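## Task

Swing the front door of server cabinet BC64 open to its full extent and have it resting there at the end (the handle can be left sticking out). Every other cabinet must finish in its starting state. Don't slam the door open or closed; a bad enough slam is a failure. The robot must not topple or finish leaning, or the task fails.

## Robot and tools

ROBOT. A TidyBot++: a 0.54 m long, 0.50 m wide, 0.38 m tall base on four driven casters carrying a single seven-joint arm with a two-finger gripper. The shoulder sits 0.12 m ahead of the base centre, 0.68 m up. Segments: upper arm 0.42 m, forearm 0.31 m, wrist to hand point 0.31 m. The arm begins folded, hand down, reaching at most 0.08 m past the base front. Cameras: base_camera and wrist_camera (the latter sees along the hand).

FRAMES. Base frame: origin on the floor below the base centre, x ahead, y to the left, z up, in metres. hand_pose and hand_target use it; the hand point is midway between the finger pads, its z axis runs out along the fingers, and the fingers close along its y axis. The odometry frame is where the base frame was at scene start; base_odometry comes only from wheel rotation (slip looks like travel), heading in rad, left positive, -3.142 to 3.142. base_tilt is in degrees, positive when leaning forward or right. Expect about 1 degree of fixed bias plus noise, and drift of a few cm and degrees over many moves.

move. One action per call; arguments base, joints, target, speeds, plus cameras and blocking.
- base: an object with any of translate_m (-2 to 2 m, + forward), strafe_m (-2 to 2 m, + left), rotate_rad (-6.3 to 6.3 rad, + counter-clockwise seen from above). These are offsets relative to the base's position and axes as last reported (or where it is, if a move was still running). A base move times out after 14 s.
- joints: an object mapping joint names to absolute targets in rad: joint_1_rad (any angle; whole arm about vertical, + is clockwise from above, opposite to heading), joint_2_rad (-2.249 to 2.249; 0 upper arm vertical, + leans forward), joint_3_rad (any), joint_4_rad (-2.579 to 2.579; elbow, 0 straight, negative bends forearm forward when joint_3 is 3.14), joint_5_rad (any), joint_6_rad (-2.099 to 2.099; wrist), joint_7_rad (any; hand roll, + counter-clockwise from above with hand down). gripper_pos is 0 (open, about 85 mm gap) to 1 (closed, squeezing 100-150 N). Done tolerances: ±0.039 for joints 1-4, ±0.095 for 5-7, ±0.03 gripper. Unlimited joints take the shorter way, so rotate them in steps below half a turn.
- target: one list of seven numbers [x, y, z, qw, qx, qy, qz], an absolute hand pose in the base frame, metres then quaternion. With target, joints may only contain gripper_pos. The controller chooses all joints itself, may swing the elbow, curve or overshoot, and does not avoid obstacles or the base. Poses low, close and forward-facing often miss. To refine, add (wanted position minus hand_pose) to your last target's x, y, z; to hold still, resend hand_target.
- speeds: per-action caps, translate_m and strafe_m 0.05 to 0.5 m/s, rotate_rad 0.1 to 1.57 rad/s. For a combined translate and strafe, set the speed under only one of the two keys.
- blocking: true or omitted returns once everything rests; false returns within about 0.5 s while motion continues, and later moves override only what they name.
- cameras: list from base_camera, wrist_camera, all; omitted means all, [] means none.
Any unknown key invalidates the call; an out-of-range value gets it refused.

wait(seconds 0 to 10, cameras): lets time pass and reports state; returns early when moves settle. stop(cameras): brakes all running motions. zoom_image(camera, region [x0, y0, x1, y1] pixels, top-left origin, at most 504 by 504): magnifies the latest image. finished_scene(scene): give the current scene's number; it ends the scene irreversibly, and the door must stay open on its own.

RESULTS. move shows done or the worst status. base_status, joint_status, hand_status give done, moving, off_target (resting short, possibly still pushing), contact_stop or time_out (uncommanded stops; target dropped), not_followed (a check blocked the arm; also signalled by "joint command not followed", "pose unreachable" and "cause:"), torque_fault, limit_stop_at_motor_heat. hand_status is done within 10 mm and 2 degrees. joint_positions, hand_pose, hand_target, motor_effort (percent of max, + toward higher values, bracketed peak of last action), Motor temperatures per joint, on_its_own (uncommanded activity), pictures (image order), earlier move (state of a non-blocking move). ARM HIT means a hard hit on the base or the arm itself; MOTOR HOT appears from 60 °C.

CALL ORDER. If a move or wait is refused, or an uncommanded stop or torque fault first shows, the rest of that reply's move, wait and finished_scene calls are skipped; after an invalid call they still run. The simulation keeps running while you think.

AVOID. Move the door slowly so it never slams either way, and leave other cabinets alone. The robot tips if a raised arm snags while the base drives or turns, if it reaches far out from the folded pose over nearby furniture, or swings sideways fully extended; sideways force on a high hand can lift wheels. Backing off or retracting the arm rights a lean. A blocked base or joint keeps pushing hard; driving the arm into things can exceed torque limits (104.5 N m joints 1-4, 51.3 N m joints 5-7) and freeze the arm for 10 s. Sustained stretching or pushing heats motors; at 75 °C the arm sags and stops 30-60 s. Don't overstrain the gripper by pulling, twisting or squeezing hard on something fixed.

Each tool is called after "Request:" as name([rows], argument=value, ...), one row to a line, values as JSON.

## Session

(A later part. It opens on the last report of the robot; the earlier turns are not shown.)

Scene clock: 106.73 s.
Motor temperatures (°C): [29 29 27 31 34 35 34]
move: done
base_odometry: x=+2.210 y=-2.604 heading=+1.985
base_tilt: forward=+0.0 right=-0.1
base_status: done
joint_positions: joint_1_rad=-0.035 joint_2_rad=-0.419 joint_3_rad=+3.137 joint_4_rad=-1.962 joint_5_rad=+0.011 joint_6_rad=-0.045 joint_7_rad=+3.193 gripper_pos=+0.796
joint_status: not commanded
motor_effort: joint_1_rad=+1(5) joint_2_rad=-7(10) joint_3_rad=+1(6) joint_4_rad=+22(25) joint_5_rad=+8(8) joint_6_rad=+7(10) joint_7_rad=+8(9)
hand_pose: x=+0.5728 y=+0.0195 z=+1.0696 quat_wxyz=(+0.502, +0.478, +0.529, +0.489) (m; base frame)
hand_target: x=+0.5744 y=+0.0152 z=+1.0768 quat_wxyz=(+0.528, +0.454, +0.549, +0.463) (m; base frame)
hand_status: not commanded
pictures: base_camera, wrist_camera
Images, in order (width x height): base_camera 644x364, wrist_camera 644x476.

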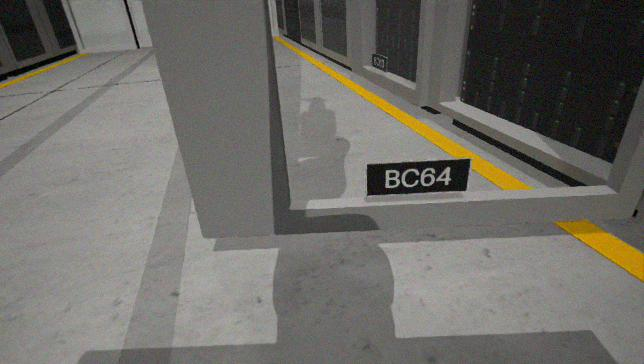

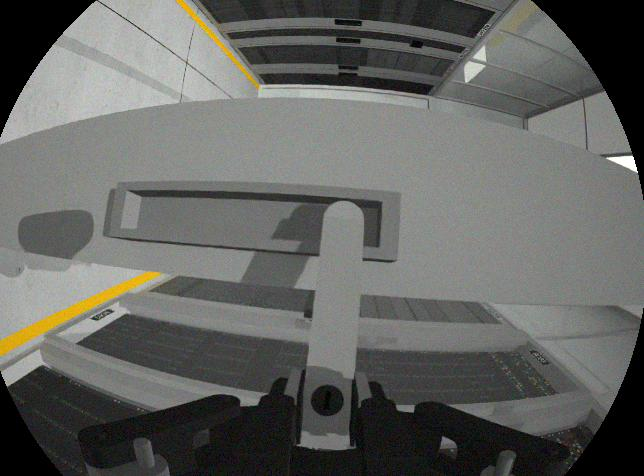

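Request:
move(base={"rotate_rad":0.3,"translate_m":-0.101,"strafe_m":-0.21}, speeds={"translate_m":0.15,"rotate_rad":0.2})

Scene clock: 109.27 s.
Motor temperatures (°C): [29 29 27 31 34 35 34]
move: done
base_odometry: x=+2.443 y=-2.612 heading=+2.286
base_tilt: forward=+0.0 right=-0.1
base_status: done
joint_positions: joint_1_rad=-0.037 joint_2_rad=-0.419 joint_3_rad=+3.138 joint_4_rad=-1.962 joint_5_rad=+0.011 joint_6_rad=-0.045 joint_7_rad=+3.193 gripper_pos=+0.796
joint_status: not commanded
motor_effort: joint_1_rad=+1(5) joint_2_rad=-7(10) joint_3_rad=+2(6) joint_4_rad=+22(25) joint_5_rad=+7(8) joint_6_rad=+7(10) joint_7_rad=+8(8)
hand_pose: x=+0.5729 y=+0.0201 z=+1.0696 quat_wxyz=(+0.502, +0.477, +0.530, +0.490) (m; base frame)
hand_target: x=+0.5744 y=+0.0152 z=+1.0768 quat_wxyz=(+0.528, +0.454, +0.549, +0.463) (m; base frame)
hand_status: not commanded
pictures: base_camera, wrist_camera
Images, in order (width x height): base_camera 644x364, wrist_camera 644x476.

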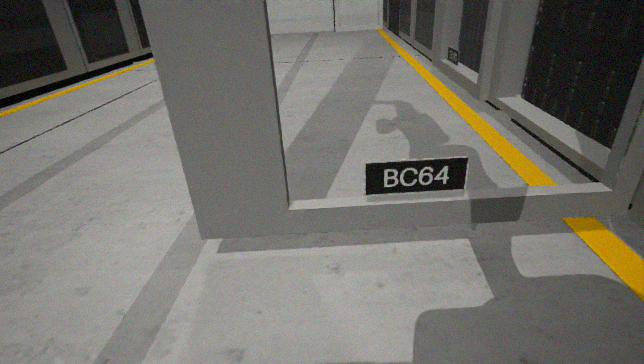

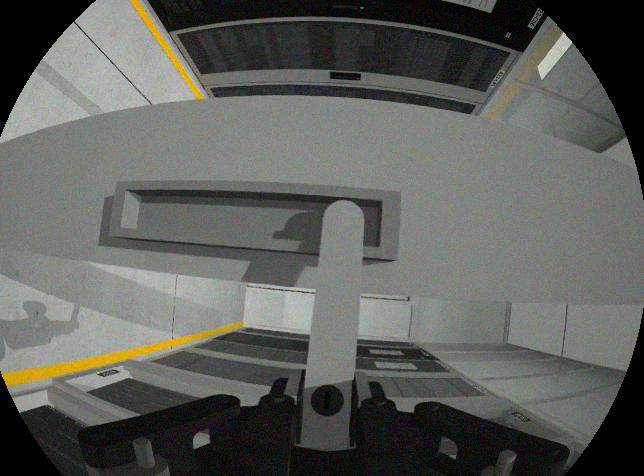

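Request:
move(joints={"gripper_pos":0.3}, cameras=[])

Request:
move(base={"translate_m":-0.3}, speeds={"translate_m":0.2}, cameras=["wrist_camera"])

Scene clock: 111.60 s.
Motor temperatures (°C): [29 29 27 31 34 35 34]
move: done
base_odometry: x=+2.443 y=-2.612 heading=+2.286
base_tilt: forward=+0.0 right=-0.1
base_status: not commanded
joint_positions: joint_1_rad=-0.037 joint_2_rad=-0.419 joint_3_rad=+3.138 joint_4_rad=-1.962 joint_5_rad=+0.021 joint_6_rad=-0.045 joint_7_rad=+3.238 gripper_pos=+0.300
joint_status: all done
motor_effort: joint_1_rad=-1(2) joint_2_rad=-7(9) joint_3_rad=+1(2) joint_4_rad=+21(23) joint_5_rad=+0(8) joint_6_rad=+9(9) joint_7_rad=+1(8)
hand_pose: x=+0.5729 y=+0.0200 z=+1.0696 quat_wxyz=(+0.515, +0.463, +0.543, +0.475) (m; base frame)
hand_target: x=+0.5744 y=+0.0152 z=+1.0768 quat_wxyz=(+0.528, +0.454, +0.549, +0.463) (m; base frame)
hand_status: not commanded
pictures: none
No camera images: "cameras" was empty.

Scene clock: 113.77 s.
Motor temperatures (°C): [29 29 27 31 34 35 34]
move: done
base_odometry: x=+2.640 y=-2.838 heading=+2.286
base_tilt: forward=+0.0 right=-0.1
base_status: done
joint_positions: joint_1_rad=-0.037 joint_2_rad=-0.419 joint_3_rad=+3.138 joint_4_rad=-1.962 joint_5_rad=+0.021 joint_6_rad=-0.045 joint_7_rad=+3.238 gripper_pos=+0.300
joint_status: not commanded
motor_effort: joint_1_rad=-1(1) joint_2_rad=-7(11) joint_3_rad=+1(1) joint_4_rad=+21(22) joint_5_rad=+0(1) joint_6_rad=+8(10) joint_7_rad=+1(1)
hand_pose: x=+0.5728 y=+0.0200 z=+1.0698 quat_wxyz=(+0.515, +0.463, +0.543, +0.476) (m; base frame)
hand_target: x=+0.5744 y=+0.0152 z=+1.0768 quat_wxyz=(+0.528, +0.454, +0.549, +0.463) (m; base frame)
hand_status: not commanded
pictures: wrist_camera
Images, in order (width x height): wrist_camera 644x476.

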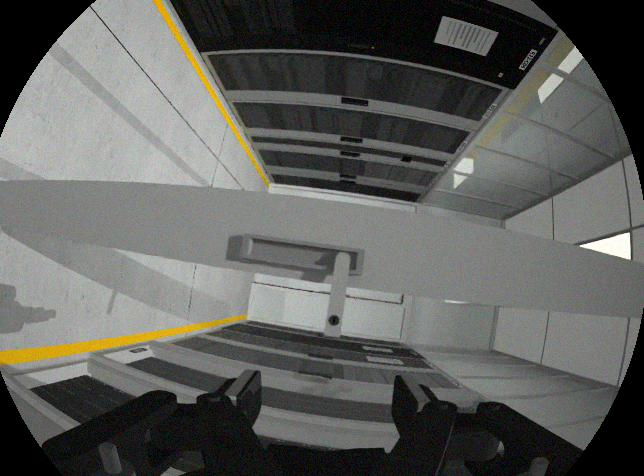

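Request:
move(base={"strafe_m":0.64,"rotate_rad":0.064}, joints={"joint_1_rad":0,"joint_2_rad":-0.343,"joint_3_rad":3.14,"joint_4_rad":-2.541,"joint_5_rad":0.04,"joint_6_rad":0.63,"joint_7_rad":1.588,"gripper_pos":1}, cameras=["base_camera"])

Scene clock: 116.70 s.
Motor temperatures (°C): [29 29 27 31 34 35 34]
move: done
base_odometry: x=+2.157 y=-3.259 heading=+2.351
base_tilt: forward=+0.0 right=-0.1
base_status: done
joint_positions: joint_1_rad=-0.027 joint_2_rad=-0.369 joint_3_rad=+3.139 joint_4_rad=-2.519 joint_5_rad=+0.021 joint_6_rad=+0.578 joint_7_rad=+1.635 gripper_pos=+0.999
joint_status: all done
motor_effort: joint_1_rad=-1(3) joint_2_rad=-6(8) joint_3_rad=+0(4) joint_4_rad=+18(22) joint_5_rad=+1(2) joint_6_rad=+9(10) joint_7_rad=+1(2)
hand_pose: x=+0.5413 y=+0.0178 z=+0.9017 quat_wxyz=(+0.014, +0.706, +0.044, +0.707) (m; base frame)
hand_target: x=+0.5432 y=+0.0094 z=+0.8943 quat_wxyz=(+0.009, +0.706, +0.027, +0.708) (m; base frame)
hand_status: not commanded
pictures: base_camera
Images, in order (width x height): base_camera 644x364.

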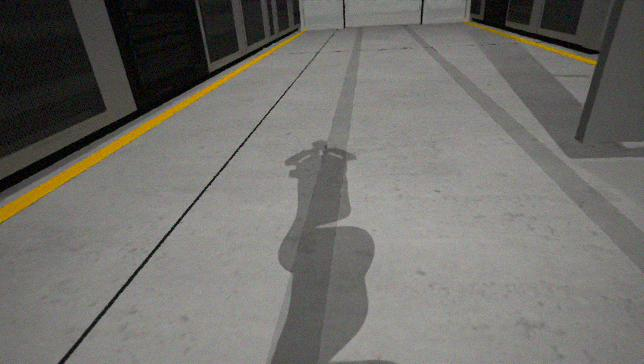

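Request:
move(base={"translate_m":1.75}, cameras=[])

Request:
move(base={"rotate_rad":3.14})

Scene clock: 121.00 s.
Motor temperatures (°C): [29 29 27 31 34 35 34]
move: done
base_odometry: x=+0.926 y=-2.014 heading=+2.351
base_tilt: forward=+0.0 right=-0.1
base_status: done
joint_positions: joint_1_rad=-0.027 joint_2_rad=-0.355 joint_3_rad=+3.139 joint_4_rad=-2.522 joint_5_rad=+0.021 joint_6_rad=+0.585 joint_7_rad=+1.632 gripper_pos=+0.999
joint_status: not commanded
motor_effort: joint_1_rad=-1(2) joint_2_rad=-7(9) joint_3_rad=+0(2) joint_4_rad=+18(20) joint_5_rad=+0(1) joint_6_rad=+9(10) joint_7_rad=+1(1)
hand_pose: x=+0.5438 y=+0.0178 z=+0.8961 quat_wxyz=(+0.013, +0.710, +0.043, +0.703) (m; base frame)
hand_target: x=+0.5432 y=+0.0094 z=+0.8943 quat_wxyz=(+0.009, +0.706, +0.027, +0.708) (m; base frame)
hand_status: not commanded
pictures: none
No camera images: "cameras" was empty.

Scene clock: 124.30 s.
Motor temperatures (°C): [29 29 27 31 34 35 34]
move: done
base_odometry: x=+0.926 y=-2.014 heading=-0.792
base_tilt: forward=+0.0 right=-0.1
base_status: done
joint_positions: joint_1_rad=-0.023 joint_2_rad=-0.355 joint_3_rad=+3.139 joint_4_rad=-2.522 joint_5_rad=+0.021 joint_6_rad=+0.585 joint_7_rad=+1.632 gripper_pos=+0.999
joint_status: not commanded
motor_effort: joint_1_rad=+0(2) joint_2_rad=-6(8) joint_3_rad=+1(3) joint_4_rad=+18(19) joint_5_rad=+0(1) joint_6_rad=+8(10) joint_7_rad=+1(1)
hand_pose: x=+0.5438 y=+0.0159 z=+0.8961 quat_wxyz=(+0.015, +0.710, +0.041, +0.703) (m; base frame)
hand_target: x=+0.5432 y=+0.0094 z=+0.8943 quat_wxyz=(+0.009, +0.706, +0.027, +0.708) (m; base frame)
hand_status: not commanded
pictures: base_camera, wrist_camera
Images, in order (width x height): base_camera 644x364, wrist_camera 644x476.

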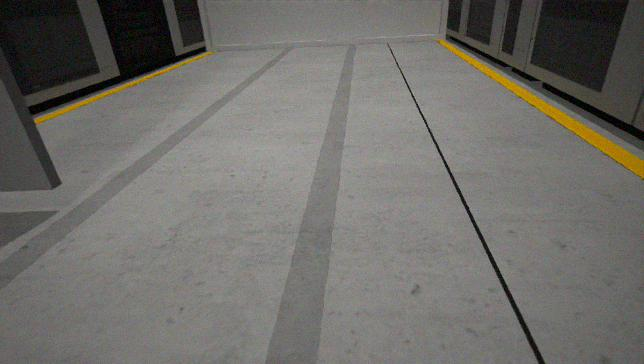

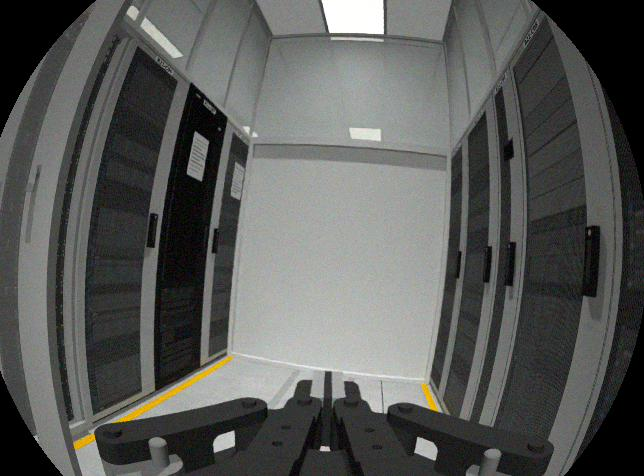

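Request:
move(base={"strafe_m":0.5,"translate_m":0.1}, speeds={"strafe_m":0.25}, joints={"joint_1_rad":-0.5})

Request:
move(base={"translate_m":0.16}, speeds={"translate_m":0.1})

Scene clock: 127.90 s.
Motor temperatures (°C): [29 29 27 31 34 35 34]
move: done
base_odometry: x=+1.352 y=-1.734 heading=-0.791
base_tilt: forward=+0.1 right=-0.1
base_status: done
joint_positions: joint_1_rad=-0.475 joint_2_rad=-0.355 joint_3_rad=+3.139 joint_4_rad=-2.522 joint_5_rad=+0.021 joint_6_rad=+0.585 joint_7_rad=+1.632 gripper_pos=+0.999
joint_status: all done
motor_effort: joint_1_rad=-1(3) joint_2_rad=-6(8) joint_3_rad=+1(2) joint_4_rad=+18(19) joint_5_rad=+0(1) joint_6_rad=+9(10) joint_7_rad=+1(1)
hand_pose: x=+0.4942 y=+0.2000 z=+0.8961 quat_wxyz=(-0.143, +0.683, +0.199, +0.688) (m; base frame)
hand_target: x=+0.4867 y=+0.2116 z=+0.8943 quat_wxyz=(-0.167, +0.677, +0.200, +0.688) (m; base frame)
hand_status: not commanded
pictures: base_camera, wrist_camera
Images, in order (width x height): base_camera 644x364, wrist_camera 644x476.

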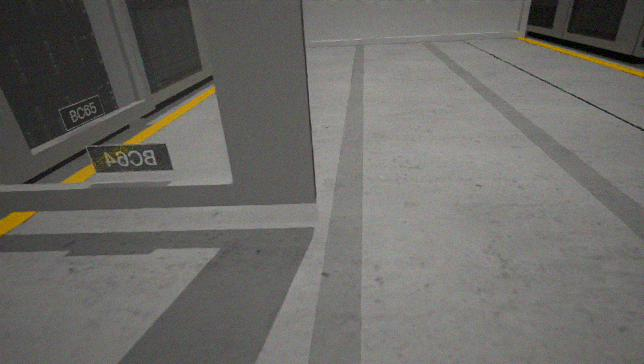

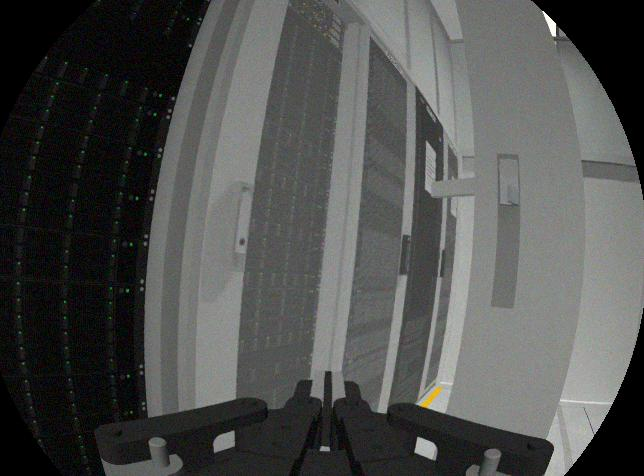

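Scene clock: 130.03 s.
Motor temperatures (°C): [29 29 27 31 34 35 34]
move: done
base_odometry: x=+1.465 y=-1.848 heading=-0.791
base_tilt: forward=+0.0 right=-0.1
base_status: done
joint_positions: joint_1_rad=-0.475 joint_2_rad=-0.353 joint_3_rad=+3.139 joint_4_rad=-2.523 joint_5_rad=+0.021 joint_6_rad=+0.585 joint_7_rad=+1.632 gripper_pos=+0.999
joint_status: not commanded
motor_effort: joint_1_rad=-1(2) joint_2_rad=-6(9) joint_3_rad=+1(2) joint_4_rad=+19(20) joint_5_rad=+0(1) joint_6_rad=+8(10) joint_7_rad=+1(1)
hand_pose: x=+0.4944 y=+0.2001 z=+0.8953 quat_wxyz=(-0.143, +0.683, +0.200, +0.688) (m; base frame)
hand_target: x=+0.4867 y=+0.2116 z=+0.8943 quat_wxyz=(-0.167, +0.677, +0.200, +0.688) (m; base frame)
hand_status: not commanded
pictures: base_camera, wrist_camera
Images, in order (width x height): base_camera 644x364, wrist_camera 644x476.

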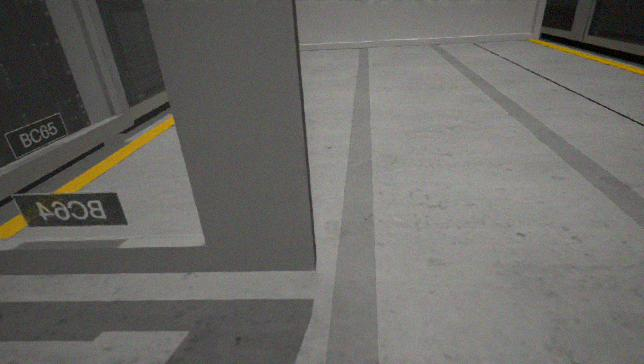

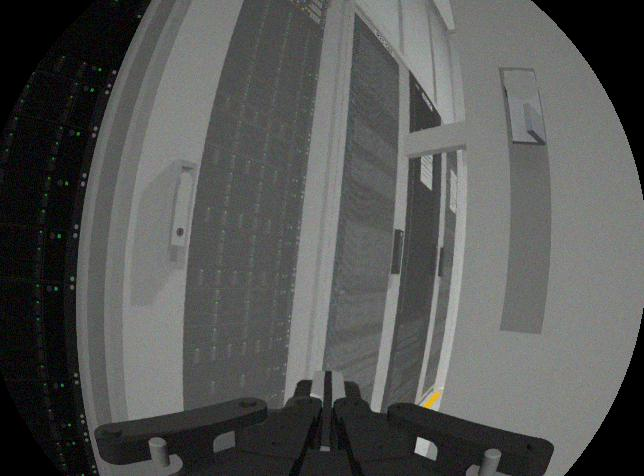

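Request:
move(base={"strafe_m":-0.09}, speeds={"strafe_m":0.2}, cameras=[])

Request:
move(base={"translate_m":0.1}, speeds={"translate_m":0.05})

Scene clock: 131.77 s.
Motor temperatures (°C): [29 29 27 31 34 35 34]
move: done
base_odometry: x=+1.401 y=-1.911 heading=-0.791
base_tilt: forward=+0.0 right=-0.1
base_status: done
joint_positions: joint_1_rad=-0.476 joint_2_rad=-0.353 joint_3_rad=+3.139 joint_4_rad=-2.523 joint_5_rad=+0.021 joint_6_rad=+0.585 joint_7_rad=+1.632 gripper_pos=+0.999
joint_status: not commanded
motor_effort: joint_1_rad=+0(2) joint_2_rad=-6(9) joint_3_rad=+1(3) joint_4_rad=+19(19) joint_5_rad=+0(1) joint_6_rad=+9(10) joint_7_rad=+1(1)
hand_pose: x=+0.4943 y=+0.2004 z=+0.8953 quat_wxyz=(-0.143, +0.683, +0.200, +0.688) (m; base frame)
hand_target: x=+0.4867 y=+0.2116 z=+0.8943 quat_wxyz=(-0.167, +0.677, +0.200, +0.688) (m; base frame)
hand_status: not commanded
pictures: none
No camera images: "cameras" was empty.

Scene clock: 134.23 s.
Motor temperatures (°C): [29 29 27 31 34 35 34]
move: done
base_odometry: x=+1.471 y=-1.983 heading=-0.791
base_tilt: forward=+0.0 right=-0.1
base_status: done
joint_positions: joint_1_rad=-0.476 joint_2_rad=-0.353 joint_3_rad=+3.139 joint_4_rad=-2.524 joint_5_rad=+0.021 joint_6_rad=+0.586 joint_7_rad=+1.632 gripper_pos=+0.999
joint_status: not commanded
motor_effort: joint_1_rad=-1(1) joint_2_rad=-6(9) joint_3_rad=+1(2) joint_4_rad=+18(20) joint_5_rad=+0(1) joint_6_rad=+9(10) joint_7_rad=+1(1)
hand_pose: x=+0.4939 y=+0.2005 z=+0.8950 quat_wxyz=(-0.143, +0.683, +0.200, +0.688) (m; base frame)
hand_target: x=+0.4867 y=+0.2116 z=+0.8943 quat_wxyz=(-0.167, +0.677, +0.200, +0.688) (m; base frame)
hand_status: not commanded
pictures: base_camera, wrist_camera
Images, in order (width x height): base_camera 644x364, wrist_camera 644x476.

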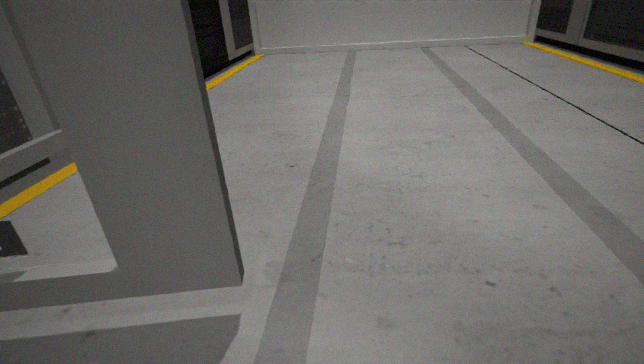

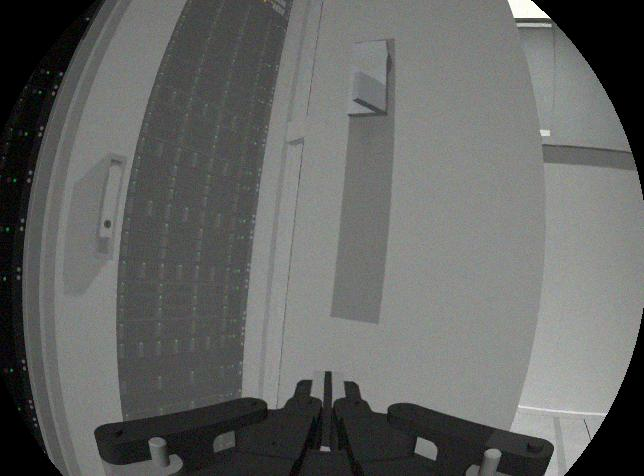

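Request:
move(base={"translate_m":0.11,"strafe_m":0.012}, speeds={"translate_m":0.07}, cameras=["wrist_camera"])

Request:
move(base={"translate_m":0.10,"strafe_m":0.03}, speeds={"translate_m":0.07}, cameras=["wrist_camera"])

Scene clock: 138.83 s.
Motor temperatures (°C): [29 29 27 31 34 35 34]
move: time_out
base_odometry: x=+1.556 y=-2.051 heading=-0.794
base_tilt: forward=+0.0 right=+0.0
base_status: translate_m time_out (by the wheels' count: +0.108 of +0.110); strafe_m time_out (by the wheels' count: +0.012 of +0.012)
joint_positions: joint_1_rad=-0.501 joint_2_rad=-0.489 joint_3_rad=+3.126 joint_4_rad=-2.642 joint_5_rad=+0.021 joint_6_rad=+0.622 joint_7_rad=+1.632 gripper_pos=+0.999
joint_status: not commanded
motor_effort: joint_1_rad=+1(5) joint_2_rad=+25(34) joint_3_rad=+4(9) joint_4_rad=+34(42) joint_5_rad=-1(4) joint_6_rad=+4(10) joint_7_rad=+1(1)
hand_pose: x=+0.4428 y=+0.1906 z=+0.8924 quat_wxyz=(-0.158, +0.661, +0.209, +0.703) (m; base frame)
hand_target: x=+0.4867 y=+0.2116 z=+0.8943 quat_wxyz=(-0.167, +0.677, +0.200, +0.688) (m; base frame)
hand_status: not commanded
pictures: wrist_camera
Images, in order (width x height): wrist_camera 644x476.

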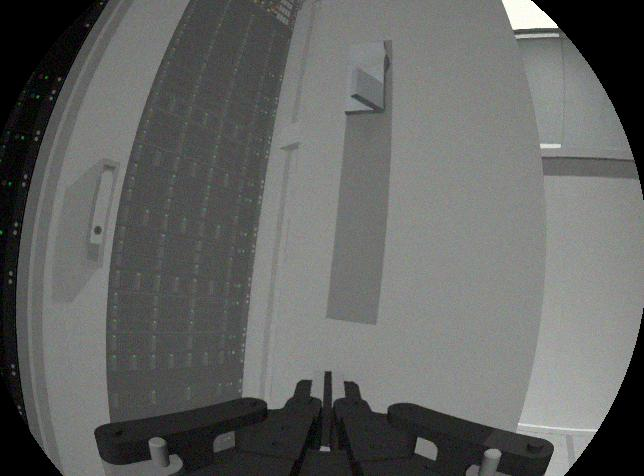

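not run: a stop that you did not command came earlier in this reply.

Request:
move(base={"translate_m": -0.09}, speeds={"translate_m": 0.06})

Scene clock: 141.87 s.
Motor temperatures (°C): [29 29 27 31 34 35 34]
move: done
base_odometry: x=+1.493 y=-1.987 heading=-0.793
base_tilt: forward=+0.0 right=-0.1
base_status: done
joint_positions: joint_1_rad=-0.501 joint_2_rad=-0.356 joint_3_rad=+3.132 joint_4_rad=-2.570 joint_5_rad=+0.021 joint_6_rad=+0.623 joint_7_rad=+1.632 gripper_pos=+0.999
joint_status: not commanded
motor_effort: joint_1_rad=-1(2) joint_2_rad=-6(26) joint_3_rad=+0(4) joint_4_rad=+18(33) joint_5_rad=+0(1) joint_6_rad=+9(10) joint_7_rad=+1(1)
hand_pose: x=+0.4793 y=+0.2080 z=+0.8814 quat_wxyz=(-0.153, +0.682, +0.212, +0.683) (m; base frame)
hand_target: x=+0.4867 y=+0.2116 z=+0.8943 quat_wxyz=(-0.167, +0.677, +0.200, +0.688) (m; base frame)
hand_status: not commanded
pictures: base_camera, wrist_camera
Images, in order (width x height): base_camera 644x364, wrist_camera 644x476.

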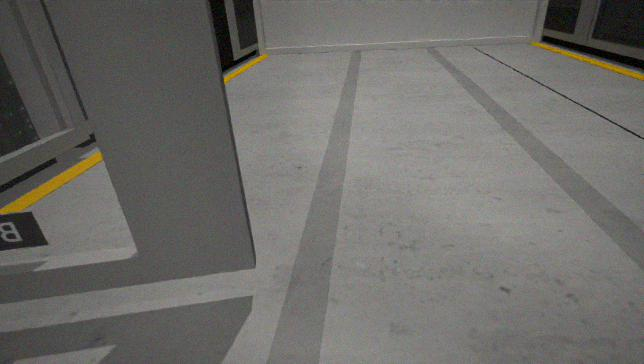

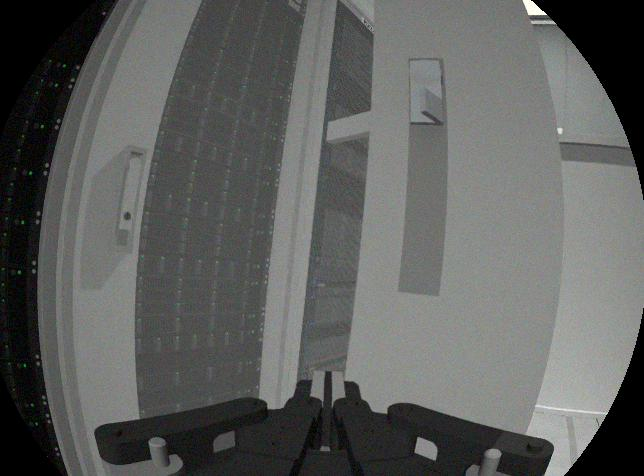

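Request:
move(base={"translate_m": 0.06}, speeds={"translate_m": 0.06})

Request:
move(base={"translate_m": 0.025}, speeds={"translate_m": 0.05})

Scene clock: 144.43 s.
Motor temperatures (°C): [29 29 27 31 34 35 34]
move: done
base_odometry: x=+1.535 y=-2.030 heading=-0.793
base_tilt: forward=+0.0 right=+0.0
base_status: done
joint_positions: joint_1_rad=-0.504 joint_2_rad=-0.378 joint_3_rad=+3.125 joint_4_rad=-2.586 joint_5_rad=+0.021 joint_6_rad=+0.622 joint_7_rad=+1.631 gripper_pos=+0.999
joint_status: not commanded
motor_effort: joint_1_rad=+1(4) joint_2_rad=+1(7) joint_3_rad=+3(7) joint_4_rad=+26(30) joint_5_rad=-1(3) joint_6_rad=+10(11) joint_7_rad=+1(1)
hand_pose: x=+0.4704 y=+0.2081 z=+0.8813 quat_wxyz=(-0.156, +0.679, +0.216, +0.684) (m; base frame)
hand_target: x=+0.4867 y=+0.2116 z=+0.8943 quat_wxyz=(-0.167, +0.677, +0.200, +0.688) (m; base frame)
hand_status: not commanded
pictures: base_camera, wrist_camera
Images, in order (width x height): base_camera 644x364, wrist_camera 644x476.

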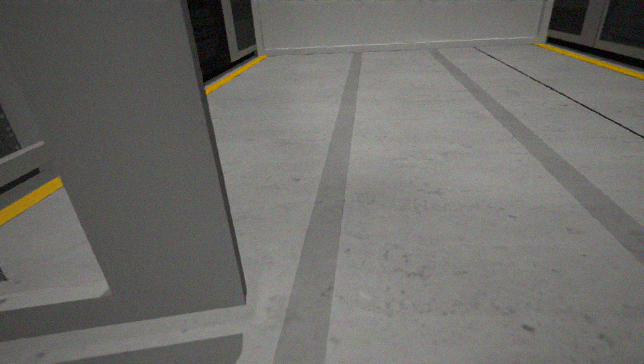

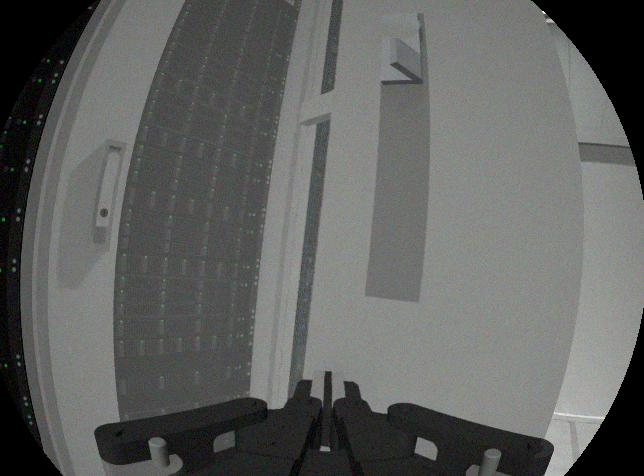

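Scene clock: 145.30 s.
Motor temperatures (°C): [29 29 27 31 34 35 34]
move: done
base_odometry: x=+1.552 y=-2.047 heading=-0.793
base_tilt: forward=+0.0 right=+0.0
base_status: done
joint_positions: joint_1_rad=-0.512 joint_2_rad=-0.430 joint_3_rad=+3.113 joint_4_rad=-2.624 joint_5_rad=+0.022 joint_6_rad=+0.622 joint_7_rad=+1.631 gripper_pos=+0.999
joint_status: not commanded
motor_effort: joint_1_rad=+5(6) joint_2_rad=+16(19) joint_3_rad=+7(10) joint_4_rad=+32(37) joint_5_rad=-3(5) joint_6_rad=+7(11) joint_7_rad=+1(1)
hand_pose: x=+0.4508 y=+0.2069 z=+0.8805 quat_wxyz=(-0.161, +0.671, +0.223, +0.688) (m; base frame)
hand_target: x=+0.4867 y=+0.2116 z=+0.8943 quat_wxyz=(-0.167, +0.677, +0.200, +0.688) (m; base frame)
hand_status: not commanded
pictures: base_camera, wrist_camera
Images, in order (width x height): base_camera 644x364, wrist_camera 644x476.

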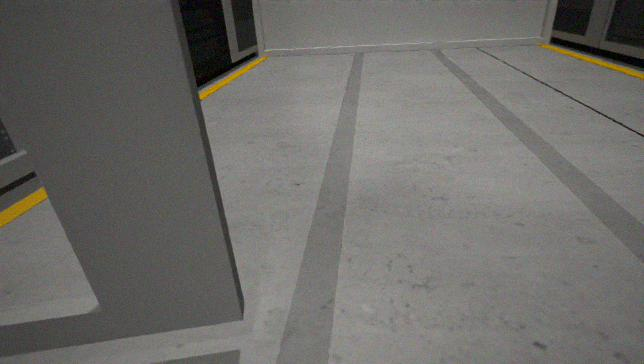

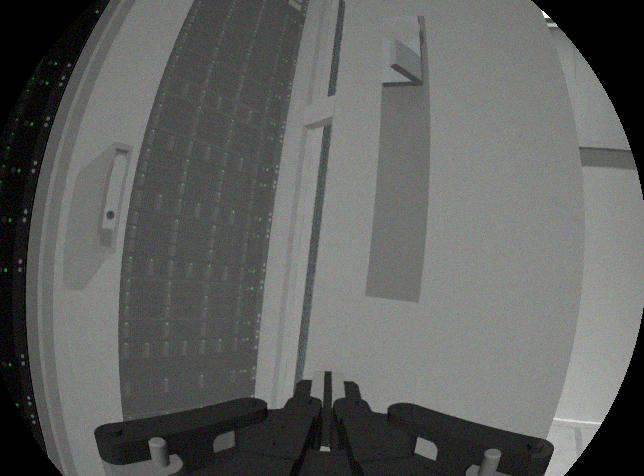

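Request:
move(base={"translate_m": -0.08}, speeds={"translate_m": 0.05})

Request:
move(base={"translate_m": -0.25}, speeds={"translate_m": 0.2})

Scene clock: 148.00 s.
Motor temperatures (°C): [29 29 27 31 34 35 34]
move: done
base_odometry: x=+1.495 y=-1.990 heading=-0.792
base_tilt: forward=+0.0 right=+0.0
base_status: done
joint_positions: joint_1_rad=-0.512 joint_2_rad=-0.360 joint_3_rad=+3.130 joint_4_rad=-2.568 joint_5_rad=+0.022 joint_6_rad=+0.623 joint_7_rad=+1.631 gripper_pos=+0.999
joint_status: not commanded
motor_effort: joint_1_rad=-1(4) joint_2_rad=-6(16) joint_3_rad=+1(7) joint_4_rad=+17(32) joint_5_rad=+1(3) joint_6_rad=+9(10) joint_7_rad=+1(1)
hand_pose: x=+0.4759 y=+0.2129 z=+0.8836 quat_wxyz=(-0.158, +0.679, +0.217, +0.684) (m; base frame)
hand_target: x=+0.4867 y=+0.2116 z=+0.8943 quat_wxyz=(-0.167, +0.677, +0.200, +0.688) (m; base frame)
hand_status: not commanded
pictures: base_camera, wrist_camera
Images, in order (width x height): base_camera 644x364, wrist_camera 644x476.

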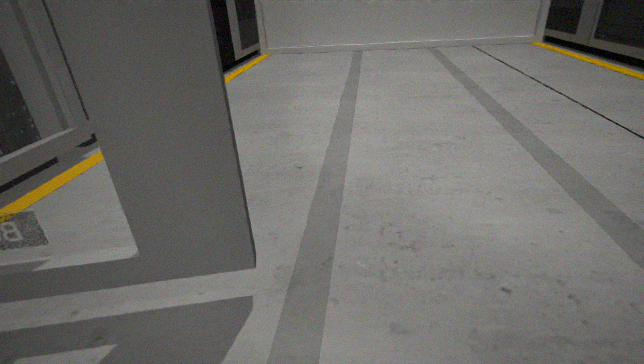

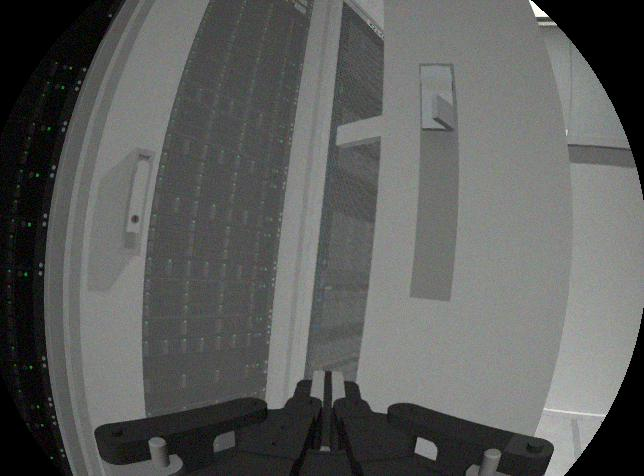

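Scene clock: 149.90 s.
Motor temperatures (°C): [29 29 27 31 34 35 34]
move: done
base_odometry: x=+1.320 y=-1.812 heading=-0.791
base_tilt: forward=+0.0 right=-0.1
base_status: done
joint_positions: joint_1_rad=-0.512 joint_2_rad=-0.355 joint_3_rad=+3.130 joint_4_rad=-2.568 joint_5_rad=+0.022 joint_6_rad=+0.623 joint_7_rad=+1.631 gripper_pos=+0.999
joint_status: not commanded
motor_effort: joint_1_rad=+0(2) joint_2_rad=-6(8) joint_3_rad=+1(2) joint_4_rad=+18(19) joint_5_rad=+0(1) joint_6_rad=+9(10) joint_7_rad=+1(1)
hand_pose: x=+0.4769 y=+0.2133 z=+0.8820 quat_wxyz=(-0.157, +0.680, +0.217, +0.682) (m; base frame)
hand_target: x=+0.4867 y=+0.2116 z=+0.8943 quat_wxyz=(-0.167, +0.677, +0.200, +0.688) (m; base frame)
hand_status: not commanded
pictures: base_camera, wrist_camera
Images, in order (width x height): base_camera 644x364, wrist_camera 644x476.

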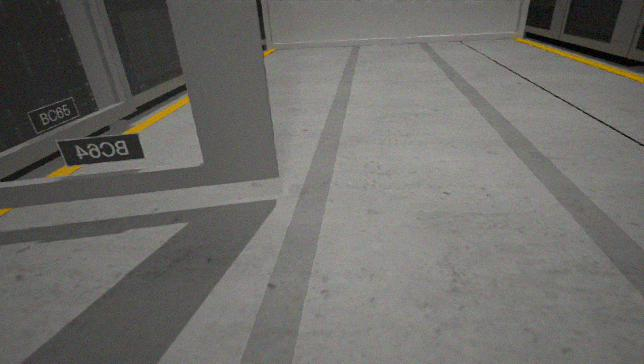

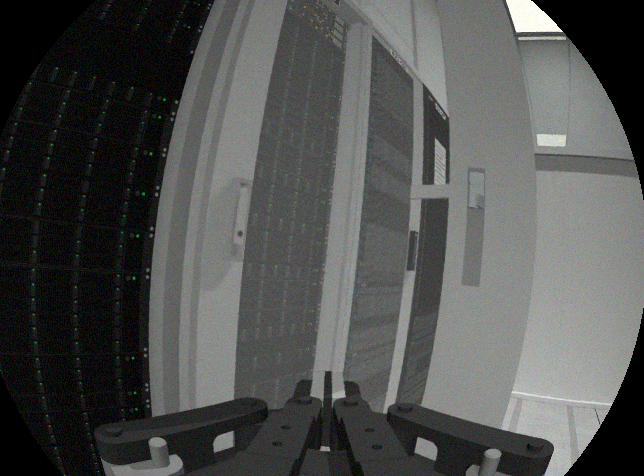

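Request:
finished_scene(scene=2)

The scene is finished: the task was done.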